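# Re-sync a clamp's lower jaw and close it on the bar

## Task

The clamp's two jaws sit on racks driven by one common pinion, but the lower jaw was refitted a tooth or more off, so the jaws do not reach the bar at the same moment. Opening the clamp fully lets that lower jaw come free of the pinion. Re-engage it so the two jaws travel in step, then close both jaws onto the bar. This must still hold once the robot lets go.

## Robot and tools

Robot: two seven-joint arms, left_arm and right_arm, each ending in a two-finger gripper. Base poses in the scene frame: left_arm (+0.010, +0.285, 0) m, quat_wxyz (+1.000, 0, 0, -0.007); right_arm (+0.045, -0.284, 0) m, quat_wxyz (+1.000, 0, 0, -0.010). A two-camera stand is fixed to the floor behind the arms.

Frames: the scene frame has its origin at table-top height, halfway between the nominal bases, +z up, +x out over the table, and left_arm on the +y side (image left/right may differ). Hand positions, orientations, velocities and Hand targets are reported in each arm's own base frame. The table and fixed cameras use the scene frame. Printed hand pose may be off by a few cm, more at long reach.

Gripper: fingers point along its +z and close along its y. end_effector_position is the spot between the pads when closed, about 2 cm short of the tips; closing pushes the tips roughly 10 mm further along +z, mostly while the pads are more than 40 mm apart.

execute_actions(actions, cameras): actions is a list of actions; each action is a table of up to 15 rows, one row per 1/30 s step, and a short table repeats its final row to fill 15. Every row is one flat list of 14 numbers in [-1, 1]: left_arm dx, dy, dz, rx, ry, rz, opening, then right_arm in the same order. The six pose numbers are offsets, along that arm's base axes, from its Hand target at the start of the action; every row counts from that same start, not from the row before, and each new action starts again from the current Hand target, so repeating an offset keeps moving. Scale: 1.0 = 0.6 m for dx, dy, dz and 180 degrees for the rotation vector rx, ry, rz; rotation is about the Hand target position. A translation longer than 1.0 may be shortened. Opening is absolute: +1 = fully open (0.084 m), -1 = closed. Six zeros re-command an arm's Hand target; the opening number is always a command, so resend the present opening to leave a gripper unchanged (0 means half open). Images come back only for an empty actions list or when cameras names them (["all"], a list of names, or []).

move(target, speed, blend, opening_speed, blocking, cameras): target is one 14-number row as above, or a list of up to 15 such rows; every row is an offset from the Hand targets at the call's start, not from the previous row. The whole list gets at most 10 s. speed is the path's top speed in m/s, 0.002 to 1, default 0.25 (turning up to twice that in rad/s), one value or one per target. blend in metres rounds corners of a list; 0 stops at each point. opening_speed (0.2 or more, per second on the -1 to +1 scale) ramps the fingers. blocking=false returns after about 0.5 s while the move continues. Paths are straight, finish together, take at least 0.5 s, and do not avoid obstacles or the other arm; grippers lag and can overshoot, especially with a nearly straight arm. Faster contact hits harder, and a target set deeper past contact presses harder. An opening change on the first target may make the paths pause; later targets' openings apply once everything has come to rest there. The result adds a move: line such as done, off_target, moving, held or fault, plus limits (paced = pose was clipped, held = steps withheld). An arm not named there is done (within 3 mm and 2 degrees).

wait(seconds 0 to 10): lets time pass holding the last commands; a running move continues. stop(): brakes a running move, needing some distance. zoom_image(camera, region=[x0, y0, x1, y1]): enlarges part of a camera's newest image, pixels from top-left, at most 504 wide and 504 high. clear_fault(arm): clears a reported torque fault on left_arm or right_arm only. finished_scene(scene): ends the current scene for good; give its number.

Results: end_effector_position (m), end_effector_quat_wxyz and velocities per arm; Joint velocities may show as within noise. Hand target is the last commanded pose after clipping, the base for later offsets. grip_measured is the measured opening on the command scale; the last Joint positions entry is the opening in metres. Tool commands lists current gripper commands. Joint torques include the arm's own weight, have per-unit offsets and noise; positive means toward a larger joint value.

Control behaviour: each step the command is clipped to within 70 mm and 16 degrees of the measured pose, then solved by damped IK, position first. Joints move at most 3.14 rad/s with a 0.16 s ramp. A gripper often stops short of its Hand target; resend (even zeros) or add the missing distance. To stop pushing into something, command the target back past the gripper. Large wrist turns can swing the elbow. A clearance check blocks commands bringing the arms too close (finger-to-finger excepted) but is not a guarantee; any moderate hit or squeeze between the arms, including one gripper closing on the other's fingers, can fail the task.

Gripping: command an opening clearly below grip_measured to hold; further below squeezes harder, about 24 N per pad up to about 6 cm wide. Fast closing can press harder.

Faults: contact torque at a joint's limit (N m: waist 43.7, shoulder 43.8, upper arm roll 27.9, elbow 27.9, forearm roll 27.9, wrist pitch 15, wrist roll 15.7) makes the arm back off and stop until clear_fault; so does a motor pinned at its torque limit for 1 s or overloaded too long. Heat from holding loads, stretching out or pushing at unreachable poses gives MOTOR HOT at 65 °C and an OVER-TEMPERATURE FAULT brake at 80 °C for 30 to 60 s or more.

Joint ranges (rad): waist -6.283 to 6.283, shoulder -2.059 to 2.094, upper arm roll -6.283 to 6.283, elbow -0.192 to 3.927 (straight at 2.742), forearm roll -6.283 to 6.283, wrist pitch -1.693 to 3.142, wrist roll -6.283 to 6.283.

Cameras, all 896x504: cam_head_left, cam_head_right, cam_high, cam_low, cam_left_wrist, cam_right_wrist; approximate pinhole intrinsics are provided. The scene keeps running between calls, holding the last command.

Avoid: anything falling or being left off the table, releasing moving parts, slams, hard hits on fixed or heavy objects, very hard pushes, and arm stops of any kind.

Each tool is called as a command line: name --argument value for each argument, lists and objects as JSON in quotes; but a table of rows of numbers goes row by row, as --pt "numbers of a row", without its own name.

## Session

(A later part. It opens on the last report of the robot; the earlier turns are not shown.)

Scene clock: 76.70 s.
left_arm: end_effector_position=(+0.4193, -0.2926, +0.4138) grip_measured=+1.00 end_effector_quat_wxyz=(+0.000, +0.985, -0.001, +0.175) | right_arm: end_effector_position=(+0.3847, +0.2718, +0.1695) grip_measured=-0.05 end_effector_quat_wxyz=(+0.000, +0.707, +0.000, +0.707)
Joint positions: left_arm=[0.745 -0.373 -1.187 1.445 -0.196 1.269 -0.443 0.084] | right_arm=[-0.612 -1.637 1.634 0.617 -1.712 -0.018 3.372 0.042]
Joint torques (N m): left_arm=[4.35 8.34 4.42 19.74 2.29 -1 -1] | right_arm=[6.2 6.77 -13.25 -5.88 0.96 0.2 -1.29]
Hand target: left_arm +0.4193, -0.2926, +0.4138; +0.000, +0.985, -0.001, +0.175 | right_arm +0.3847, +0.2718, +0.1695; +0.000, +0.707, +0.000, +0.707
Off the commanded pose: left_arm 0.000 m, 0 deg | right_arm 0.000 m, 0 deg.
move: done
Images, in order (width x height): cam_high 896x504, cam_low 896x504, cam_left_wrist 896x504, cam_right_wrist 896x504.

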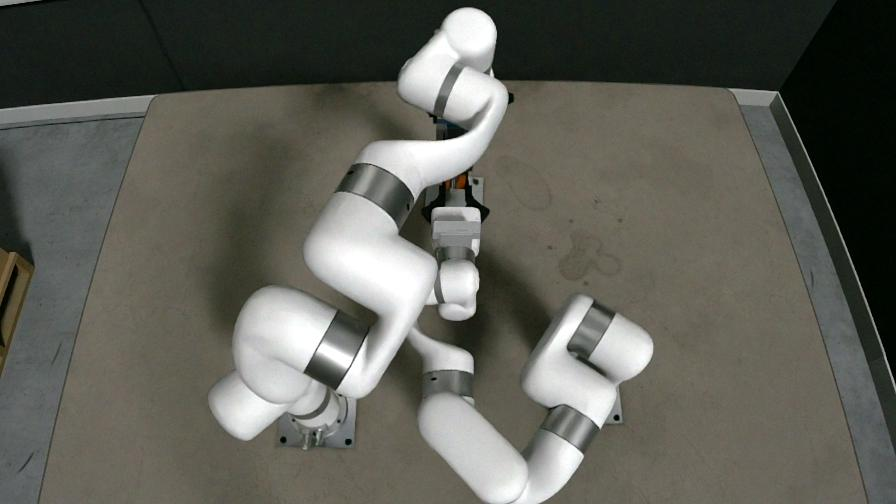

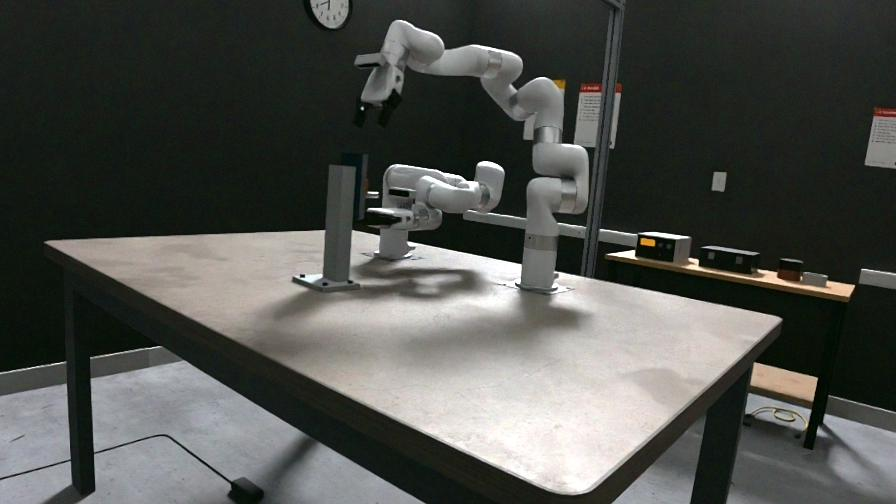

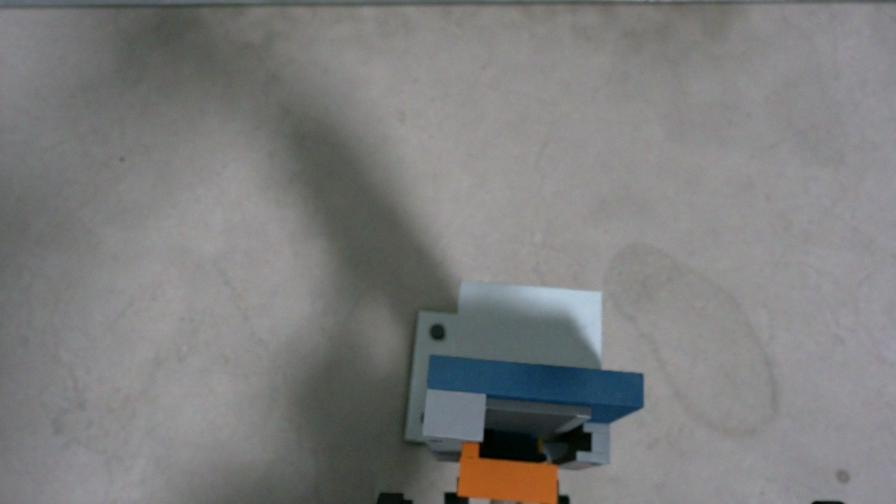

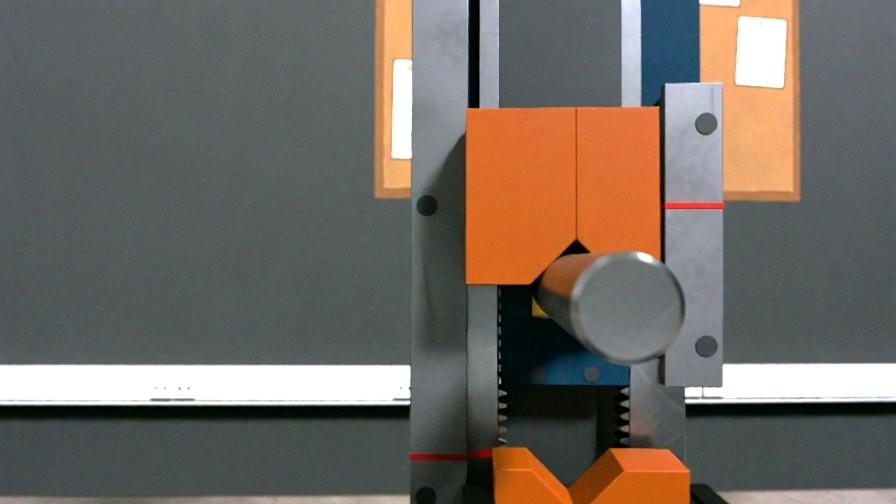

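move --target '[-0.0155,0.015,-0.22,0,0,-0.0256,0.45, 0,0,0,0,0,0,-0.7]' --speed 0.15 --cameras '["cam_left_wrist","cam_low","cam_right_wrist"]'

Scene clock: 81.17 s.
left_arm: end_effector_position=(+0.4099, -0.2836, +0.2819) grip_measured=+0.44 end_effector_quat_wxyz=(+0.007, +0.984, -0.040, +0.175) | right_arm: end_effector_position=(+0.3847, +0.2718, +0.1695) grip_measured=-0.05 end_effector_quat_wxyz=(+0.000, +0.707, +0.000, +0.707)
Joint positions: left_arm=[0.625 -0.44 -1.157 1.012 -0.312 0.892 -0.318 0.063] | right_arm=[-0.612 -1.637 1.634 0.617 -1.712 -0.018 3.372 0.042]
Joint torques (N m): left_arm=[3.91 6.34 5.37 15.59 0.59 -5.78 0.52] | right_arm=[6.07 8.38 -13.2 -5.15 0.86 0.13 -0.73]
Hand target: left_arm +0.4100, -0.2836, +0.2818; +0.007, +0.984, -0.040, +0.175 | right_arm +0.3847, +0.2718, +0.1695; +0.000, +0.707, +0.000, +0.707
Off the commanded pose: left_arm 0.000 m, 0 deg | right_arm 0.000 m, 0 deg.
move: done
Images, in order (width x height): cam_low 896x504, cam_left_wrist 896x504, cam_right_wrist 896x504.

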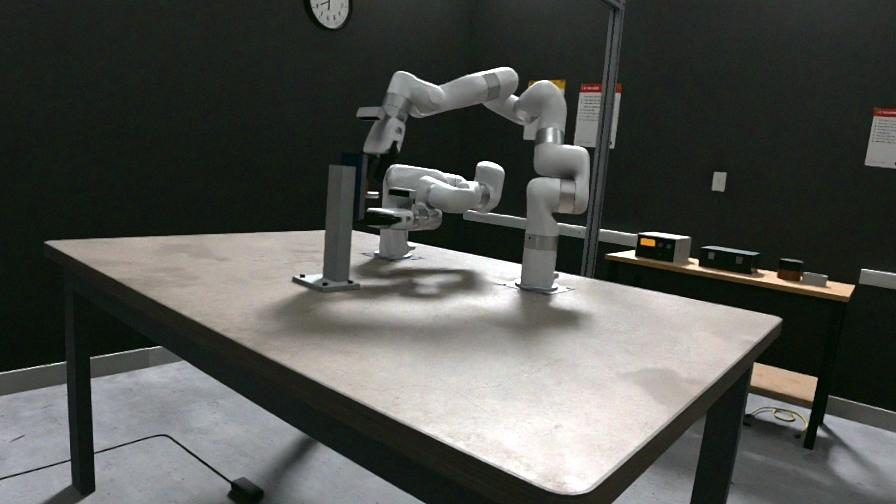

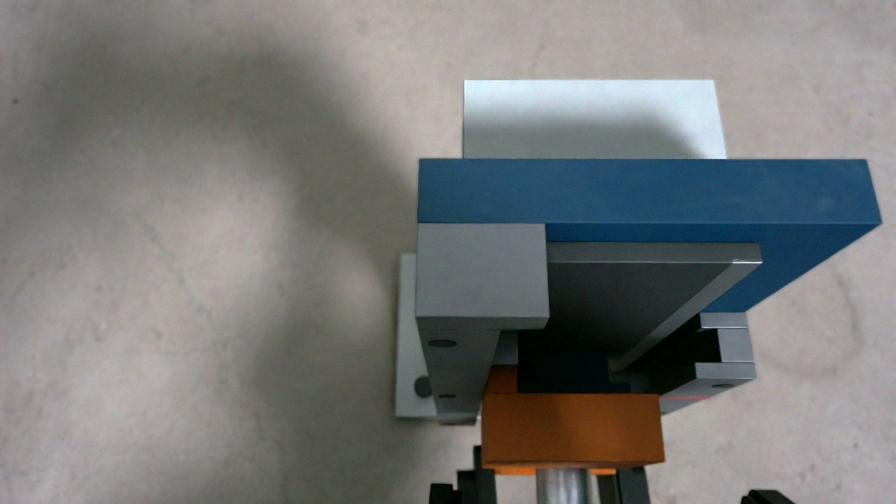

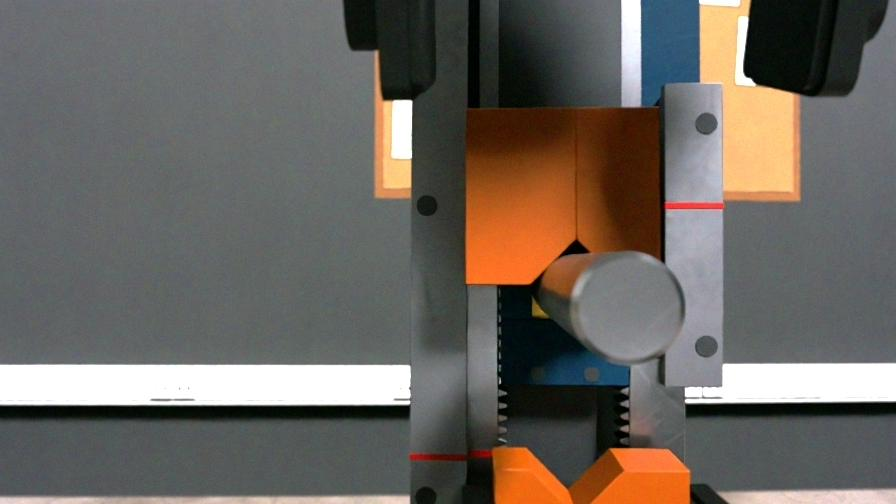

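zoom_image --camera "cam_right_wrist" --region '[320, 0, 896, 160]'

zoom_image --camera "cam_left_wrist" --region '[400, 380, 820, 504]'

zoom_image --camera "cam_low" --region '[300, 80, 480, 250]'

Region (320, 0, 896, 160) is 576x160 pixels. A region can be at most 504 by 504 pixels.

Scaled by 1.200 from the camera's 896x504 image, which has a finer 1280x720 frame.

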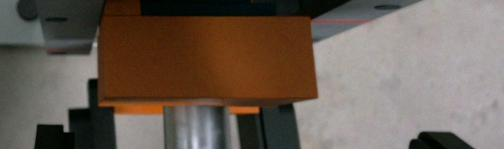

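Scaled by 2.800 from the camera's 896x504 image, which has a finer 1280x720 frame.

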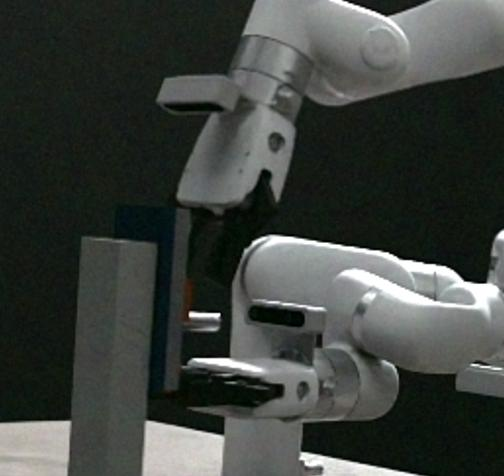

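zoom_image --camera "cam_right_wrist" --region '[330, 0, 560, 160]'

zoom_image --camera "cam_right_wrist" --region '[666, 0, 896, 160]'

Scaled by 2.191 from the camera's 896x504 image, which has a finer 1280x720 frame.

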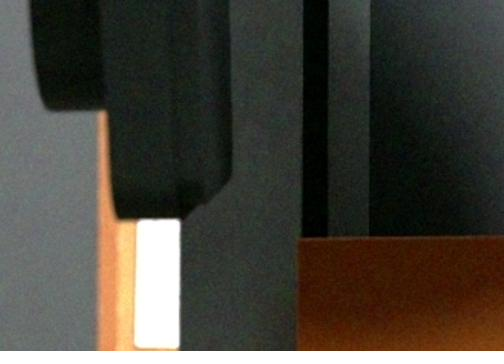

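Scaled by 2.191 from the camera's 896x504 image, which has a finer 1280x720 frame.

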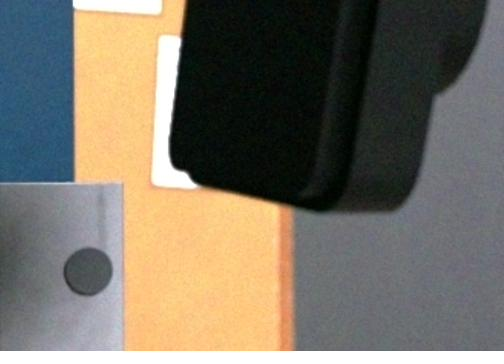

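move --target '[-0.008,0.0075,-0.012,-0.0089,-0.1108,0,0.3, 0,0,0,0,0,0,-0.7]' --speed 0.25 --cameras '["cam_left_wrist","cam_low","cam_right_wrist"]'

zoom_image --camera "cam_low" --region '[300, 80, 480, 250]'

Scene clock: 87.90 s.
left_arm: end_effector_position=(+0.4052, -0.2791, +0.2746) grip_measured=+0.29 end_effector_quat_wxyz=(+0.014, +0.938, -0.038, +0.343) | right_arm: end_effector_position=(+0.3847, +0.2718, +0.1695) grip_measured=-0.05 end_effector_quat_wxyz=(+0.000, +0.707, +0.000, +0.707)
Joint positions: left_arm=[0.457 -0.666 -1.113 0.695 -0.432 0.442 -0.322 0.056] | right_arm=[-0.612 -1.637 1.634 0.617 -1.712 -0.018 3.372 0.042]
Joint torques (N m): left_arm=[-3.99 -3.55 7.55 13.83 -2.14 -6.06 -1.04] | right_arm=[6.05 9.62 -12.97 -4.6 0.54 0.15 -0.2]
Hand target: left_arm +0.4052, -0.2791, +0.2746; +0.014, +0.938, -0.038, +0.343 | right_arm +0.3847, +0.2718, +0.1695; +0.000, +0.707, +0.000, +0.707
Off the commanded pose: left_arm 0.000 m, 0 deg | right_arm 0.000 m, 0 deg.
move: done
Images, in order (width x height): cam_low 896x504, cam_left_wrist 896x504, cam_right_wrist 896x504.

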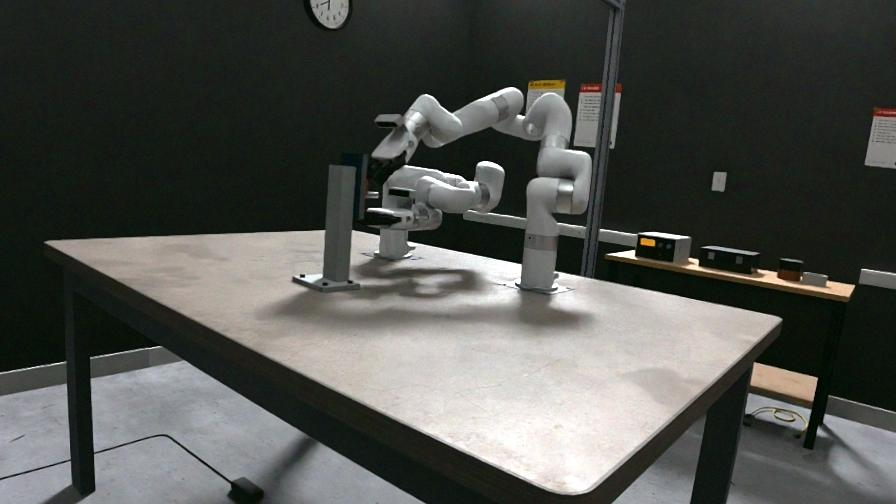

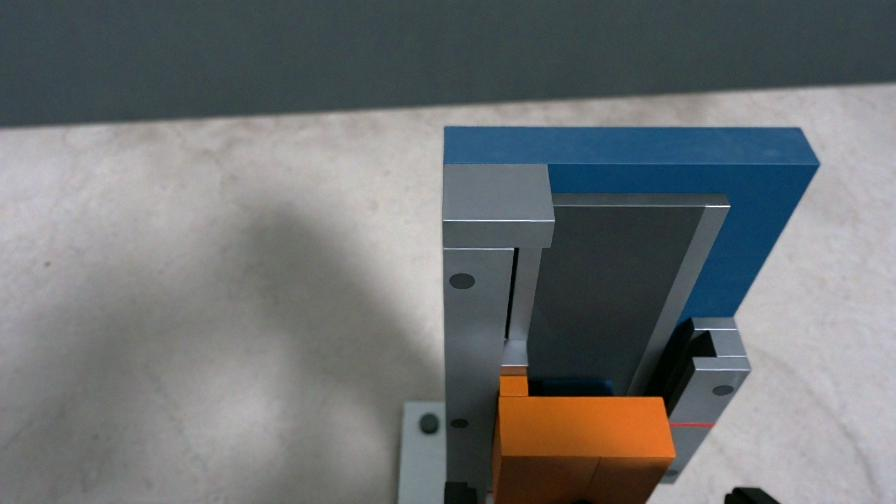

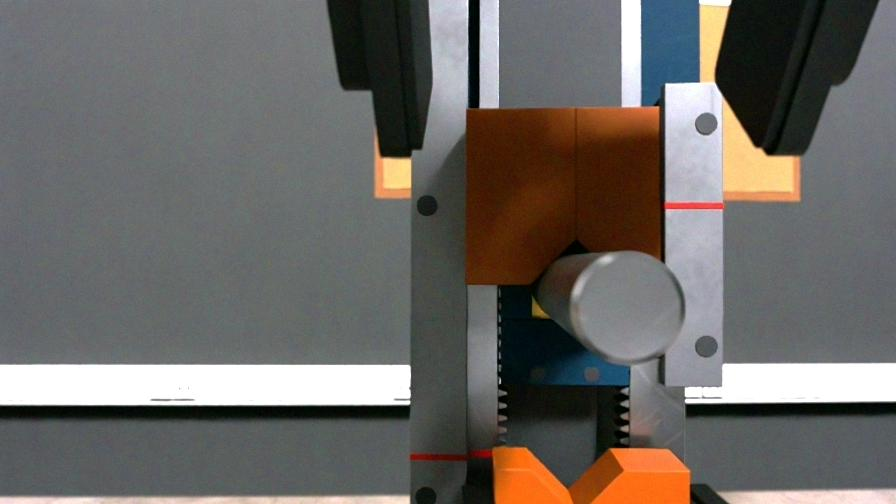

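Scaled by 2.800 from the camera's 896x504 image, which has a finer 1280x720 frame.

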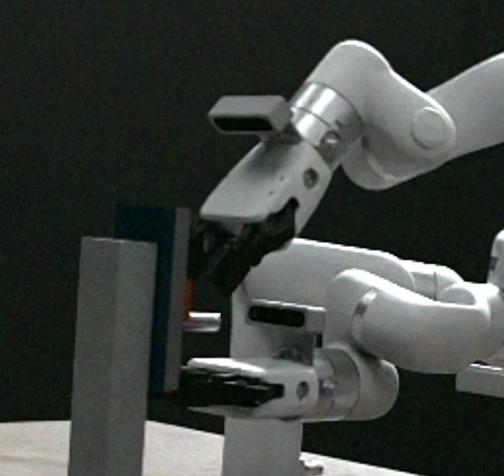

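move --target '[0.0463,-0.0037,-0.0277,0,0,0,0.3, 0,0,0,0,0,0,-0.7]' --speed 0.08 --cameras '["cam_left_wrist","cam_low","cam_right_wrist"]'

Scene clock: 90.20 s.
left_arm: end_effector_position=(+0.4327, -0.2814, +0.2577) grip_measured=+0.29 end_effector_quat_wxyz=(+0.014, +0.939, -0.038, +0.343) | right_arm: end_effector_position=(+0.3847, +0.2718, +0.1695) grip_measured=-0.05 end_effector_quat_wxyz=(+0.000, +0.707, +0.000, +0.707)
Joint positions: left_arm=[0.605 -0.578 -1.236 0.734 -0.389 0.359 -0.337 0.057] | right_arm=[-0.612 -1.637 1.634 0.617 -1.712 -0.018 3.372 0.042]
Joint torques (N m): left_arm=[20.45 12.44 15.31 26.29 2.93 -18.32 0.72] | right_arm=[6.15 10.2 -12.93 -4.16 0.16 0.08 0.06]
Hand target: left_arm +0.4329, -0.2813, +0.2580; +0.014, +0.938, -0.038, +0.343 | right_arm +0.3847, +0.2718, +0.1695; +0.000, +0.707, +0.000, +0.707
Off the commanded pose: left_arm 0.000 m, 0 deg | right_arm 0.000 m, 0 deg.
move: done
Images, in order (width x height): cam_low 896x504, cam_left_wrist 896x504, cam_right_wrist 896x504.

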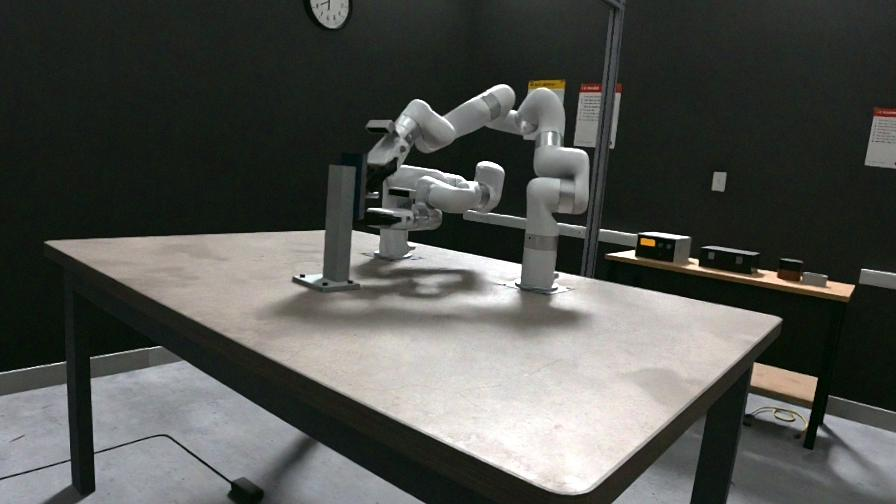

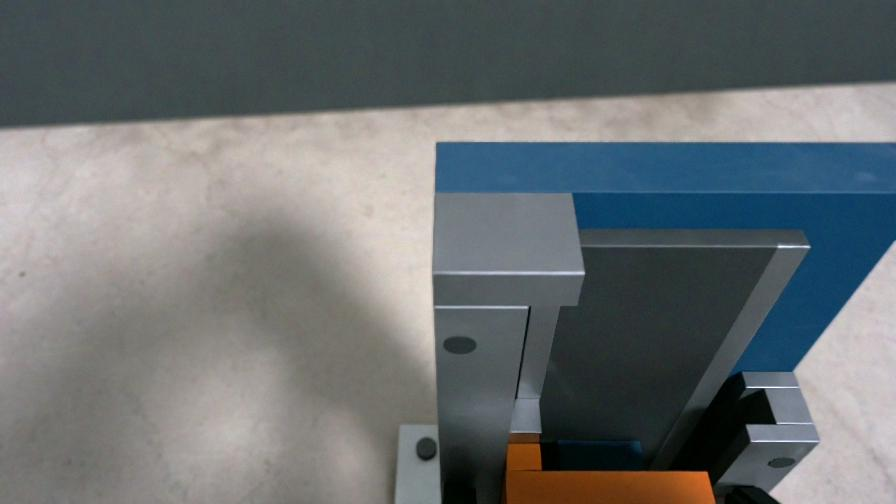

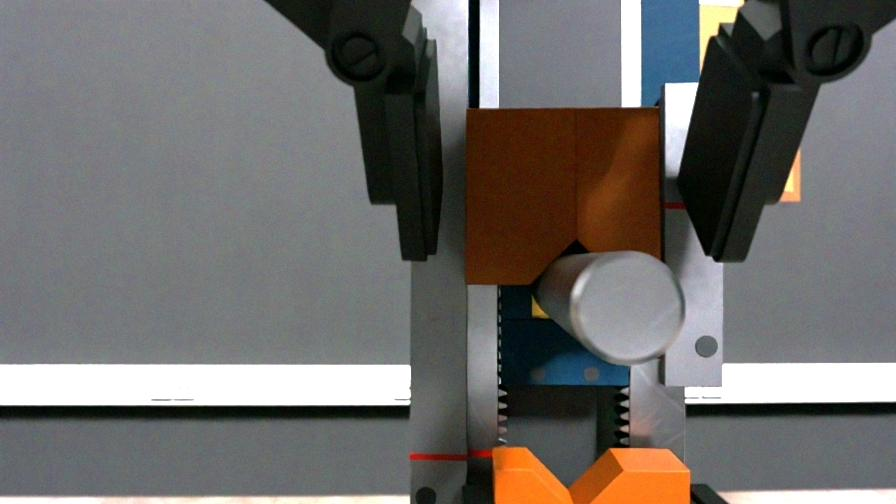

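move --target '[-0.005,0.0003,0,0,0,0,0.3, 0,0,0,0,0,0,-0.7]' --speed 0.05

Scene clock: 91.37 s.
left_arm: end_effector_position=(+0.4300, -0.2811, +0.2581) grip_measured=+0.29 end_effector_quat_wxyz=(+0.014, +0.938, -0.038, +0.343) | right_arm: end_effector_position=(+0.3847, +0.2718, +0.1695) grip_measured=-0.05 end_effector_quat_wxyz=(+0.000, +0.707, +0.000, +0.707)
Joint positions: left_arm=[0.591 -0.584 -1.226 0.727 -0.393 0.361 -0.337 0.056] | right_arm=[-0.612 -1.637 1.634 0.617 -1.712 -0.018 3.372 0.042]
Joint torques (N m): left_arm=[-3.63 -3.63 10.94 13.74 -2.09 -1.35 -0.41] | right_arm=[6.21 10.83 -12.92 -3.94 0.4 0.11 0.16]
Hand target: left_arm +0.4299, -0.2811, +0.2580; +0.014, +0.938, -0.038, +0.343 | right_arm +0.3847, +0.2718, +0.1695; +0.000, +0.707, +0.000, +0.707
Off the commanded pose: left_arm 0.000 m, 0 deg | right_arm 0.000 m, 0 deg.
move: done

move --target '[-0.001,0,0,0,0,0,-0.6, 0,0,0,0,0,0,-0.7]' --speed 0.05 --opening_speed 0.6 --cameras '["cam_left_wrist","cam_right_wrist"]'

Scene clock: 93.43 s.
left_arm: end_effector_position=(+0.4293, -0.2811, +0.2580) grip_measured=-0.05 end_effector_quat_wxyz=(+0.014, +0.938, -0.038, +0.343) | right_arm: end_effector_position=(+0.3847, +0.2718, +0.1695) grip_measured=-0.05 end_effector_quat_wxyz=(+0.000, +0.707, +0.000, +0.707)
Joint positions: left_arm=[0.588 -0.586 -1.225 0.726 -0.394 0.362 -0.337 0.042] | right_arm=[-0.612 -1.637 1.634 0.617 -1.712 -0.018 3.372 0.042]
Joint torques (N m): left_arm=[-9.34 8.82 0.6 22.52 -2.49 -7.05 -0.09] | right_arm=[5.99 11.51 -12.92 -3.74 0.36 0.17 0.45]
Hand target: left_arm +0.4293, -0.2811, +0.2580; +0.014, +0.938, -0.038, +0.343 | right_arm +0.3847, +0.2718, +0.1695; +0.000, +0.707, +0.000, +0.707
Off the commanded pose: left_arm 0.000 m, 0 deg | right_arm 0.000 m, 0 deg.
move: done
Images, in order (width x height): cam_left_wrist 896x504, cam_right_wrist 896x504.

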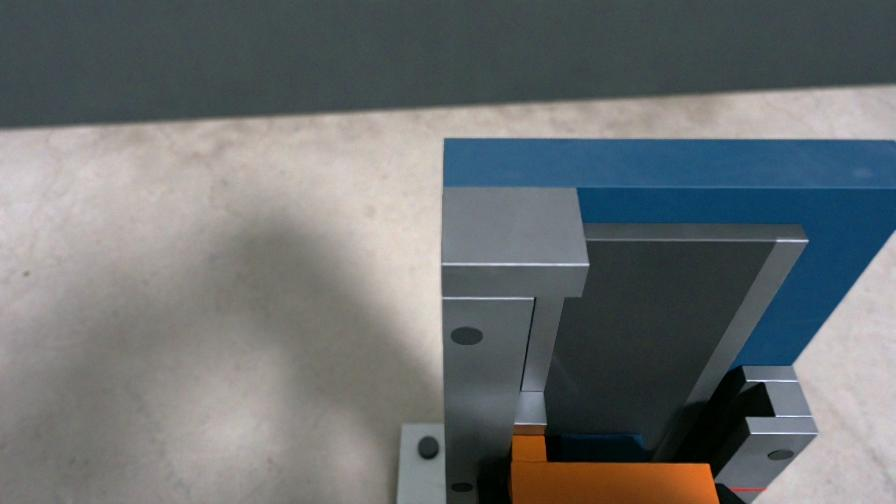

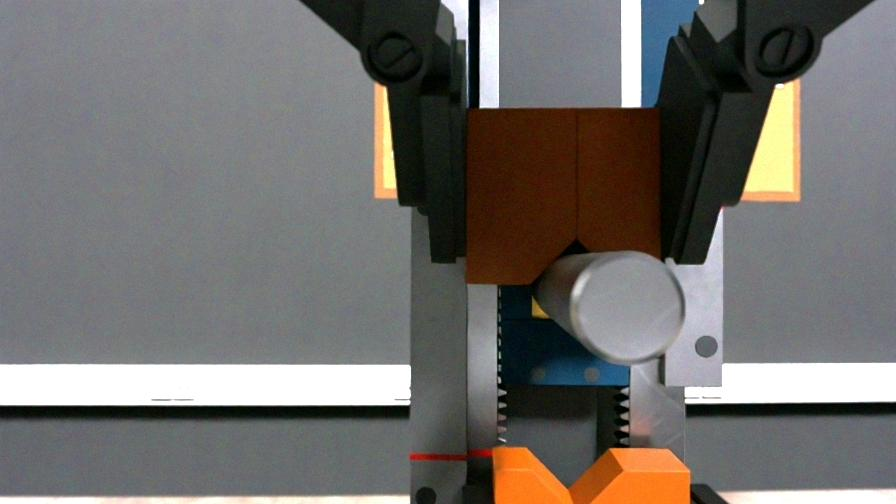

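move --target '[0,0,0.06333,0,0,0,-0.7, 0,0,-0.00083,0,0,0,-0.7]' --speed 0.04 --cameras '["cam_left_wrist","cam_right_wrist"]'

zoom_image --camera "cam_right_wrist" --region '[400, 204, 750, 504]'

Scene clock: 95.50 s.
left_arm: end_effector_position=(+0.4293, -0.2811, +0.2960) grip_measured=-0.05 end_effector_quat_wxyz=(+0.014, +0.938, -0.038, +0.343) | right_arm: end_effector_position=(+0.3847, +0.2718, +0.1690) grip_measured=-0.05 end_effector_quat_wxyz=(+0.000, +0.707, +0.000, +0.707)
Joint positions: left_arm=[0.538 -0.617 -1.126 0.79 -0.387 0.477 -0.313 0.042] | right_arm=[-0.611 -1.638 1.635 0.617 -1.71 -0.018 3.371 0.042]
Joint torques (N m): left_arm=[-9.91 -5.22 7.62 25.69 1.79 -4.05 0.99] | right_arm=[6.31 4.4 -9.67 -4.09 1.27 0.11 -1.73]
Hand target: left_arm +0.4293, -0.2811, +0.2960; +0.014, +0.938, -0.038, +0.343 | right_arm +0.3847, +0.2718, +0.1690; +0.000, +0.707, +0.000, +0.707
Off the commanded pose: left_arm 0.000 m, 0 deg | right_arm 0.000 m, 0 deg.
move: done
Images, in order (width x height): cam_left_wrist 896x504, cam_right_wrist 896x504.

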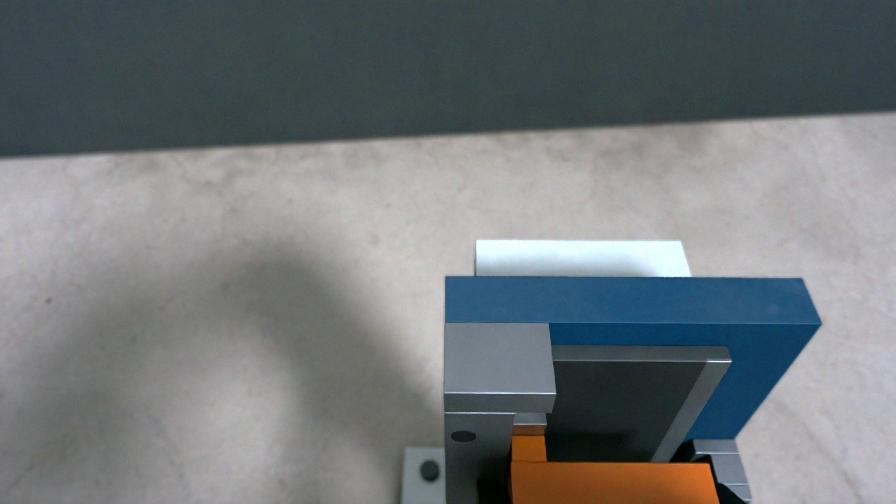

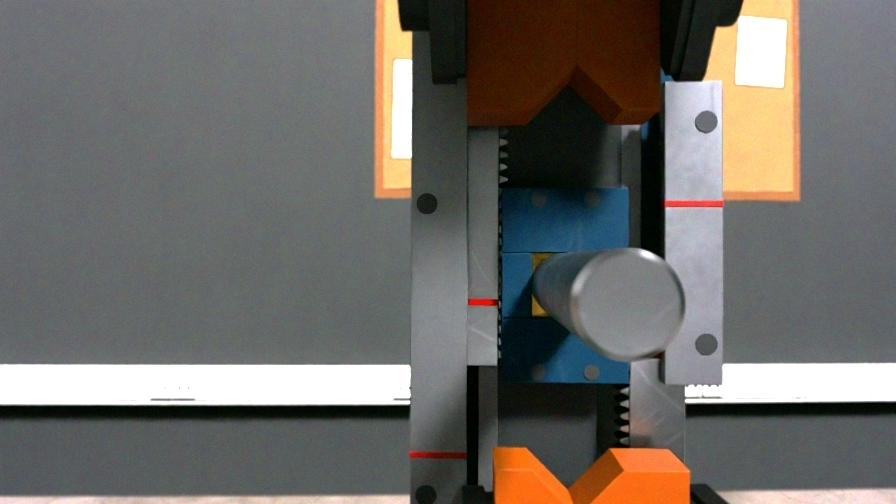

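Scaled by 1.440 from the camera's 896x504 image, which has a finer 1280x720 frame.

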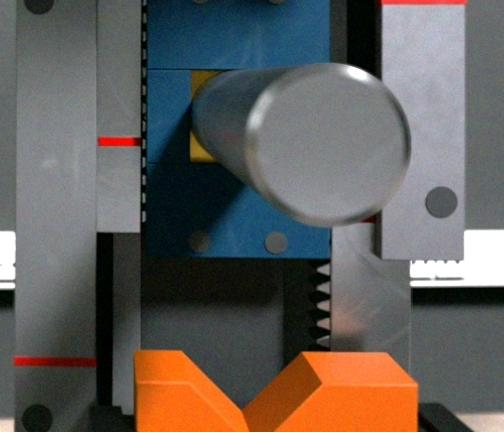

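move --target '[0,0,-0.00833,0,0,0,-0.7, 0,0,0.00833,0,0,0,-0.7]' --speed 0.01 --cameras '["cam_right_wrist"]'

zoom_image --camera "cam_right_wrist" --region '[400, 154, 750, 504]'

Scene clock: 98.67 s.
left_arm: end_effector_position=(+0.4293, -0.2811, +0.2910) grip_measured=-0.05 end_effector_quat_wxyz=(+0.014, +0.938, -0.038, +0.343) | right_arm: end_effector_position=(+0.3846, +0.2718, +0.1740) grip_measured=-0.05 end_effector_quat_wxyz=(+0.000, +0.707, +0.000, +0.707)
Joint positions: left_arm=[0.543 -0.614 -1.137 0.781 -0.388 0.462 -0.315 0.042] | right_arm=[-0.612 -1.626 1.622 0.617 -1.733 -0.016 3.376 0.042]
Joint torques (N m): left_arm=[-1.22 6.97 3.35 20.28 -2.22 -8.13 -0.64] | right_arm=[-8.68 12.95 -14.29 -1.96 -1.95 4.08 1.81]
Hand target: left_arm +0.4293, -0.2811, +0.2910; +0.014, +0.938, -0.038, +0.343 | right_arm +0.3847, +0.2718, +0.1740; +0.000, +0.707, +0.000, +0.707
Off the commanded pose: left_arm 0.000 m, 0 deg | right_arm 0.000 m, 0 deg.
move: done
Images, in order (width x height): cam_right_wrist 896x504.

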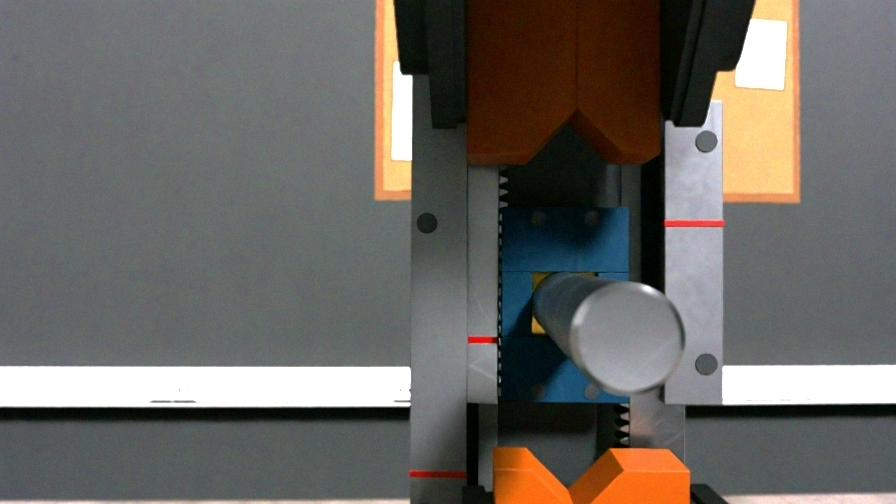

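Scaled by 1.440 from the camera's 896x504 image, which has a finer 1280x720 frame.

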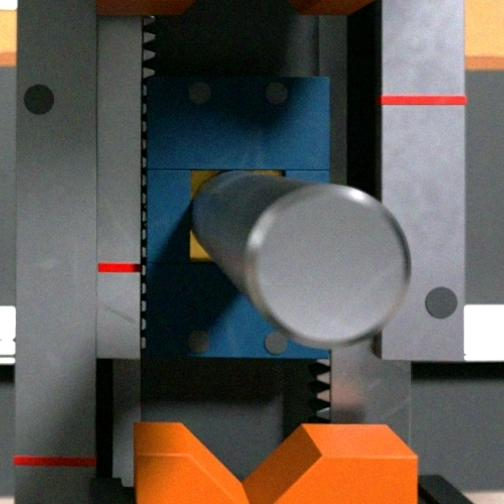

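move --target '[0,0,-0.01667,0,0,0,-0.7, 0,0,0.01667,0,0,0,-0.7]' --speed 0.02 --cameras '["cam_right_wrist"]'

Scene clock: 100.23 s.
left_arm: end_effector_position=(+0.4293, -0.2811, +0.2810) grip_measured=-0.05 end_effector_quat_wxyz=(+0.014, +0.938, -0.038, +0.343) | right_arm: end_effector_position=(+0.3847, +0.2718, +0.1840) grip_measured=-0.05 end_effector_quat_wxyz=(+0.000, +0.707, +0.000, +0.707)
Joint positions: left_arm=[0.554 -0.606 -1.162 0.763 -0.391 0.432 -0.321 0.042] | right_arm=[-0.614 -1.601 1.595 0.616 -1.774 -0.011 3.38 0.042]
Joint torques (N m): left_arm=[-1.71 7.65 3.12 20.34 -2.25 -8.13 -0.64] | right_arm=[-10.04 12.73 -15.01 -4.8 -2.02 4.82 1.68]
Hand target: left_arm +0.4293, -0.2811, +0.2810; +0.014, +0.938, -0.038, +0.343 | right_arm +0.3847, +0.2718, +0.1840; +0.000, +0.707, +0.000, +0.707
Off the commanded pose: left_arm 0.000 m, 0 deg | right_arm 0.000 m, 0 deg.
move: done
Images, in order (width x height): cam_right_wrist 896x504.

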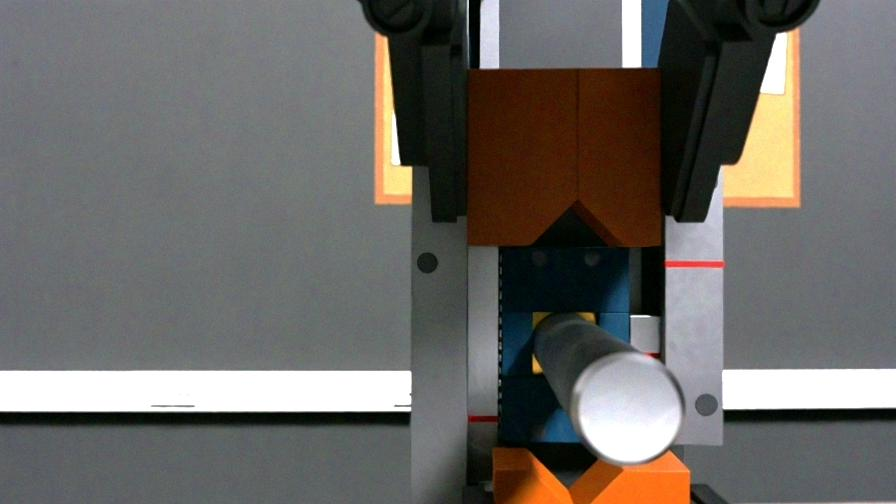

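move --target '[0,0,-0.03333,0,0,0,-0.7, 0,0,0.03333,0,0,0,-0.7]' --speed 0.03 --cameras '["cam_right_wrist","cam_low"]'

Scene clock: 101.80 s.
left_arm: end_effector_position=(+0.4293, -0.2811, +0.2610) grip_measured=-0.05 end_effector_quat_wxyz=(+0.014, +0.938, -0.038, +0.343) | right_arm: end_effector_position=(+0.3847, +0.2717, +0.2040) grip_measured=-0.05 end_effector_quat_wxyz=(+0.001, +0.707, +0.000, +0.707)
Joint positions: left_arm=[0.583 -0.589 -1.216 0.73 -0.394 0.371 -0.335 0.042] | right_arm=[-0.614 -1.556 1.539 0.615 -1.841 -0.005 3.376 0.042]
Joint torques (N m): left_arm=[-2.24 8.84 1.79 19.35 -2.14 -7.53 -0.62] | right_arm=[-1.11 12.77 -14.55 -6.45 -2.33 5.04 0.14]
Hand target: left_arm +0.4293, -0.2811, +0.2610; +0.014, +0.938, -0.038, +0.343 | right_arm +0.3847, +0.2718, +0.2040; +0.000, +0.707, +0.000, +0.707
Off the commanded pose: left_arm 0.000 m, 0 deg | right_arm 0.000 m, 0 deg.
move: done
Images, in order (width x height): cam_low 896x504, cam_right_wrist 896x504.

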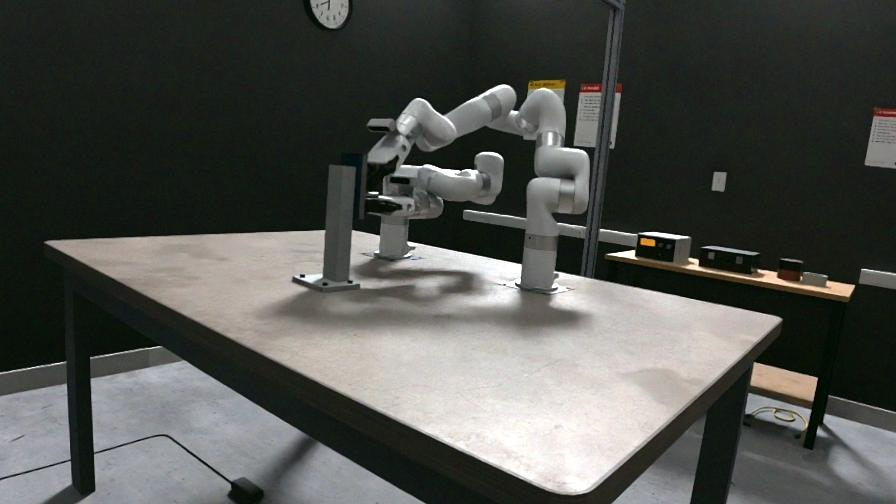

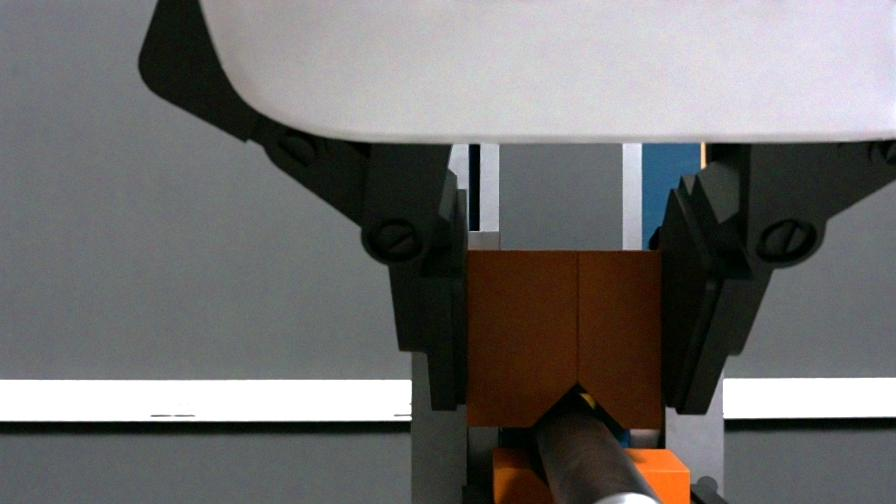

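Three millimetres remain. I will close them slowly.

move --target '[0,0,-0.005,0,0,0,-0.7, 0,0,0.005,0,0,0,-0.7]' --speed 0.01 --cameras '["cam_right_wrist"]'

Scene clock: 102.73 s.
left_arm: end_effector_position=(+0.4293, -0.2811, +0.2581) grip_measured=-0.05 end_effector_quat_wxyz=(+0.014, +0.938, -0.038, +0.343) | right_arm: end_effector_position=(+0.3847, +0.2718, +0.2070) grip_measured=-0.05 end_effector_quat_wxyz=(+0.000, +0.707, +0.000, +0.707)
Joint positions: left_arm=[0.588 -0.586 -1.225 0.726 -0.394 0.362 -0.337 0.042] | right_arm=[-0.614 -1.549 1.531 0.615 -1.85 -0.005 3.374 0.042]
Joint torques (N m): left_arm=[-1.42 10.38 0.62 18.63 -2.24 -7.33 -0.63] | right_arm=[1.37 11.96 -15.07 -1.99 -2.34 4.2 -1.97]
Hand target: left_arm +0.4293, -0.2811, +0.2580; +0.014, +0.938, -0.038, +0.343 | right_arm +0.3847, +0.2718, +0.2070; +0.000, +0.707, +0.000, +0.707
Off the commanded pose: left_arm 0.000 m, 0 deg | right_arm 0.000 m, 0 deg.
move: done
Images, in order (width x height): cam_right_wrist 896x504.

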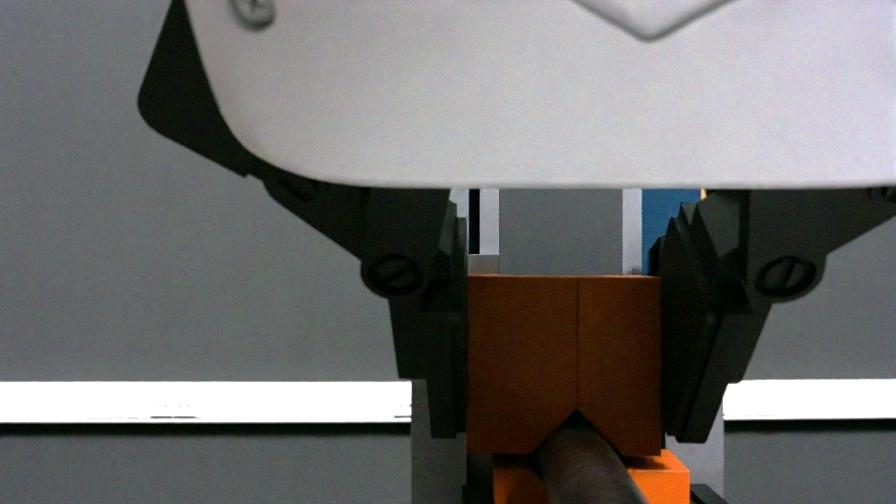

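move --target '[0,0,-0.0008,0,0,0,-0.7, 0,0,0.0008,0,0,0,-0.7]' --speed 0.01

move --target '[0,0,0,0,0,0,0.3, 0,0,0,0,0,0,-0.7]' --opening_speed 0.8

move --pt "-0.06 0.005 0.06 0 0 0 0.3 0 0 0 0 0 0 0.3" --pt "-0.2 0.05 0.3 0 0 0 0.3 0 0 0 0 0 0 0.3" --speed '[0.1, 0.25]' --blend '[0.01, 0]' --opening_speed 0.8 --cameras '["cam_right_wrist"]'

Scene clock: 104.40 s.
left_arm: end_effector_position=(+0.4294, -0.2811, +0.2576) grip_measured=-0.05 end_effector_quat_wxyz=(+0.014, +0.938, -0.038, +0.343) | right_arm: end_effector_position=(+0.3847, +0.2718, +0.2075) grip_measured=-0.05 end_effector_quat_wxyz=(+0.000, +0.707, +0.000, +0.707)
Joint positions: left_arm=[0.589 -0.586 -1.226 0.725 -0.395 0.361 -0.337 0.042] | right_arm=[-0.614 -1.548 1.529 0.616 -1.851 -0.005 3.374 0.042]
Joint torques (N m): left_arm=[-0.23 13.96 -1.94 15.87 -2.55 -6.46 -0.87] | right_arm=[1.97 11.66 -17.09 -1.78 -2.52 5.17 -1.73]
Hand target: left_arm +0.4293, -0.2811, +0.2575; +0.014, +0.938, -0.038, +0.343 | right_arm +0.3847, +0.2718, +0.2075; +0.000, +0.707, +0.000, +0.707
Off the commanded pose: left_arm 0.000 m, 0 deg | right_arm 0.000 m, 0 deg.
move: done

Scene clock: 105.90 s.
left_arm: end_effector_position=(+0.4293, -0.2811, +0.2575) grip_measured=+0.29 end_effector_quat_wxyz=(+0.014, +0.938, -0.038, +0.343) | right_arm: end_effector_position=(+0.3847, +0.2718, +0.2075) grip_measured=-0.05 end_effector_quat_wxyz=(+0.000, +0.707, +0.000, +0.707)
Joint positions: left_arm=[0.589 -0.585 -1.226 0.725 -0.395 0.361 -0.337 0.056] | right_arm=[-0.614 -1.548 1.529 0.616 -1.851 -0.005 3.374 0.042]
Joint torques (N m): left_arm=[-4.04 -3.14 11.04 17.78 -0.05 -3.13 -0.86] | right_arm=[2.08 11.13 -17.27 -3.37 -2.19 5.72 -1.12]
Hand target: left_arm +0.4293, -0.2811, +0.2575; +0.014, +0.938, -0.038, +0.343 | right_arm +0.3847, +0.2718, +0.2075; +0.000, +0.707, +0.000, +0.707
Off the commanded pose: left_arm 0.000 m, 0 deg | right_arm 0.000 m, 0 deg.
move: done

Scene clock: 108.60 s.
left_arm: end_effector_position=(+0.3093, -0.2511, +0.4375) grip_measured=+0.29 end_effector_quat_wxyz=(+0.014, +0.938, -0.038, +0.343) | right_arm: end_effector_position=(+0.3847, +0.2718, +0.2075) grip_measured=+0.29 end_effector_quat_wxyz=(+0.000, +0.707, +0.000, +0.707)
Joint positions: left_arm=[0.201 -0.972 -0.67 0.889 -0.375 1.037 -0.262 0.056] | right_arm=[-0.614 -1.548 1.529 0.615 -1.851 -0.005 3.374 0.056]
Joint torques (N m): left_arm=[-4.19 -1.23 11.54 17.81 2.11 -1.51 0.69] | right_arm=[7.28 13.17 -9.11 2.78 1.44 -0.23 -1.93]
Hand target: left_arm +0.3093, -0.2511, +0.4375; +0.014, +0.938, -0.038, +0.343 | right_arm +0.3847, +0.2718, +0.2075; +0.000, +0.707, +0.000, +0.707
Off the commanded pose: left_arm 0.000 m, 0 deg | right_arm 0.000 m, 0 deg.
move: done; blend cut to 0 m at target 1
Images, in order (width x height): cam_right_wrist 896x504.

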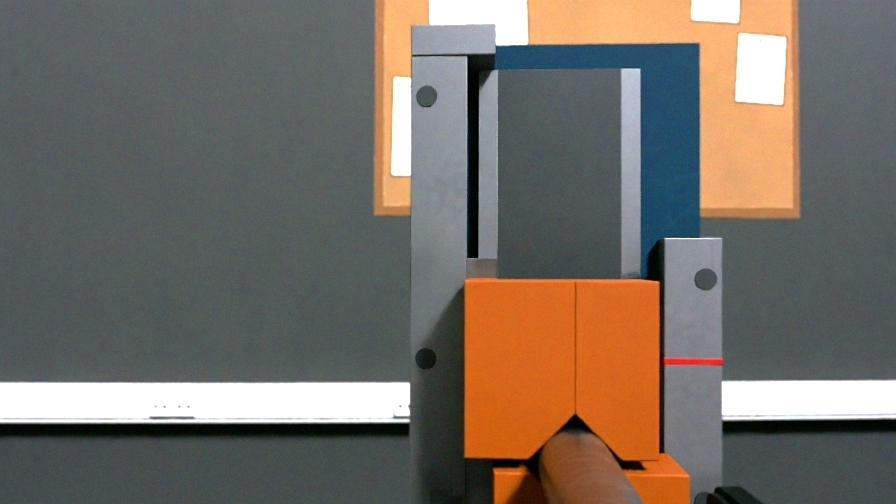

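move --target '[0,0,0,0,0,0,0.3, -0.125,0,0,0,0,0,0.3]' --speed 0.15 --cameras '["cam_right_wrist"]'

zoom_image --camera "cam_right_wrist" --region '[400, 254, 650, 504]'

Scene clock: 110.47 s.
left_arm: end_effector_position=(+0.3093, -0.2511, +0.4375) grip_measured=+0.29 end_effector_quat_wxyz=(+0.014, +0.938, -0.038, +0.343) | right_arm: end_effector_position=(+0.3097, +0.2718, +0.2075) grip_measured=+0.29 end_effector_quat_wxyz=(+0.000, +0.707, +0.000, +0.707)
Joint positions: left_arm=[0.201 -0.972 -0.67 0.89 -0.375 1.037 -0.262 0.056] | right_arm=[-0.393 -2.056 1.455 0.601 -1.952 -0.533 3.656 0.056]
Joint torques (N m): left_arm=[-3.83 -1.24 11.34 17.8 1.91 -2.06 0.71] | right_arm=[-6.47 -0.88 -7.13 -2.04 -2.55 -0.38 1.65]
Hand target: left_arm +0.3093, -0.2511, +0.4375; +0.014, +0.938, -0.038, +0.343 | right_arm +0.3097, +0.2718, +0.2075; +0.000, +0.707, +0.000, +0.707
Off the commanded pose: left_arm 0.000 m, 0 deg | right_arm 0.000 m, 0 deg.
joint sent to its limit (right arm) — joint 2 (shoulder), lower limit. The joint targets still meet the commanded pose.
move: done
Images, in order (width x height): cam_right_wrist 896x504.

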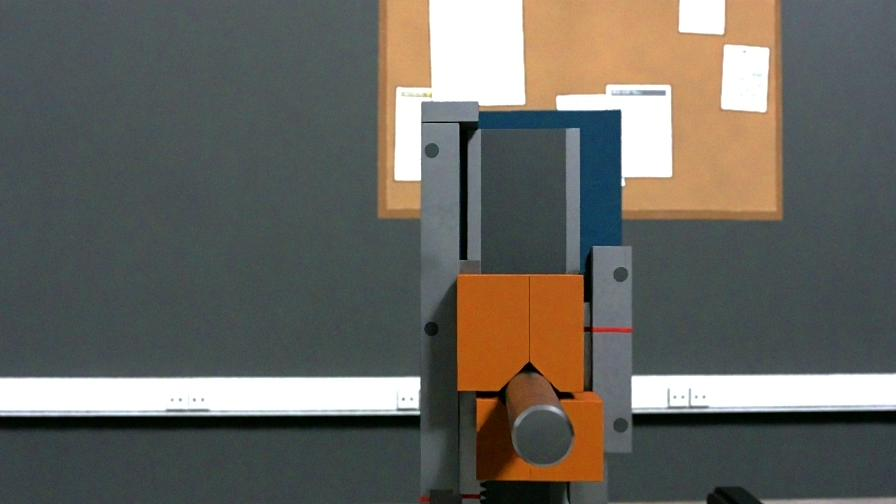

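Scaled by 2.016 from the camera's 896x504 image, which has a finer 1280x720 frame.

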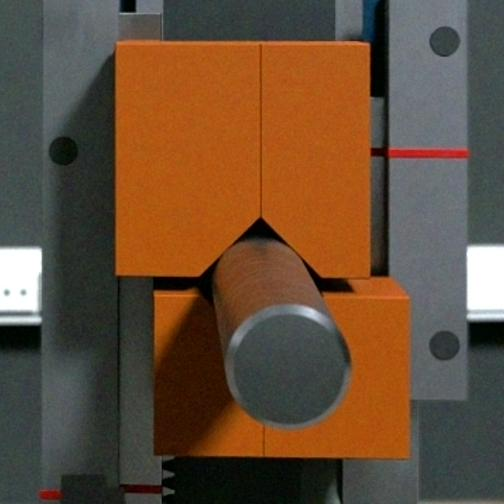

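finished_scene --scene 1

The scene is finished: the task was done.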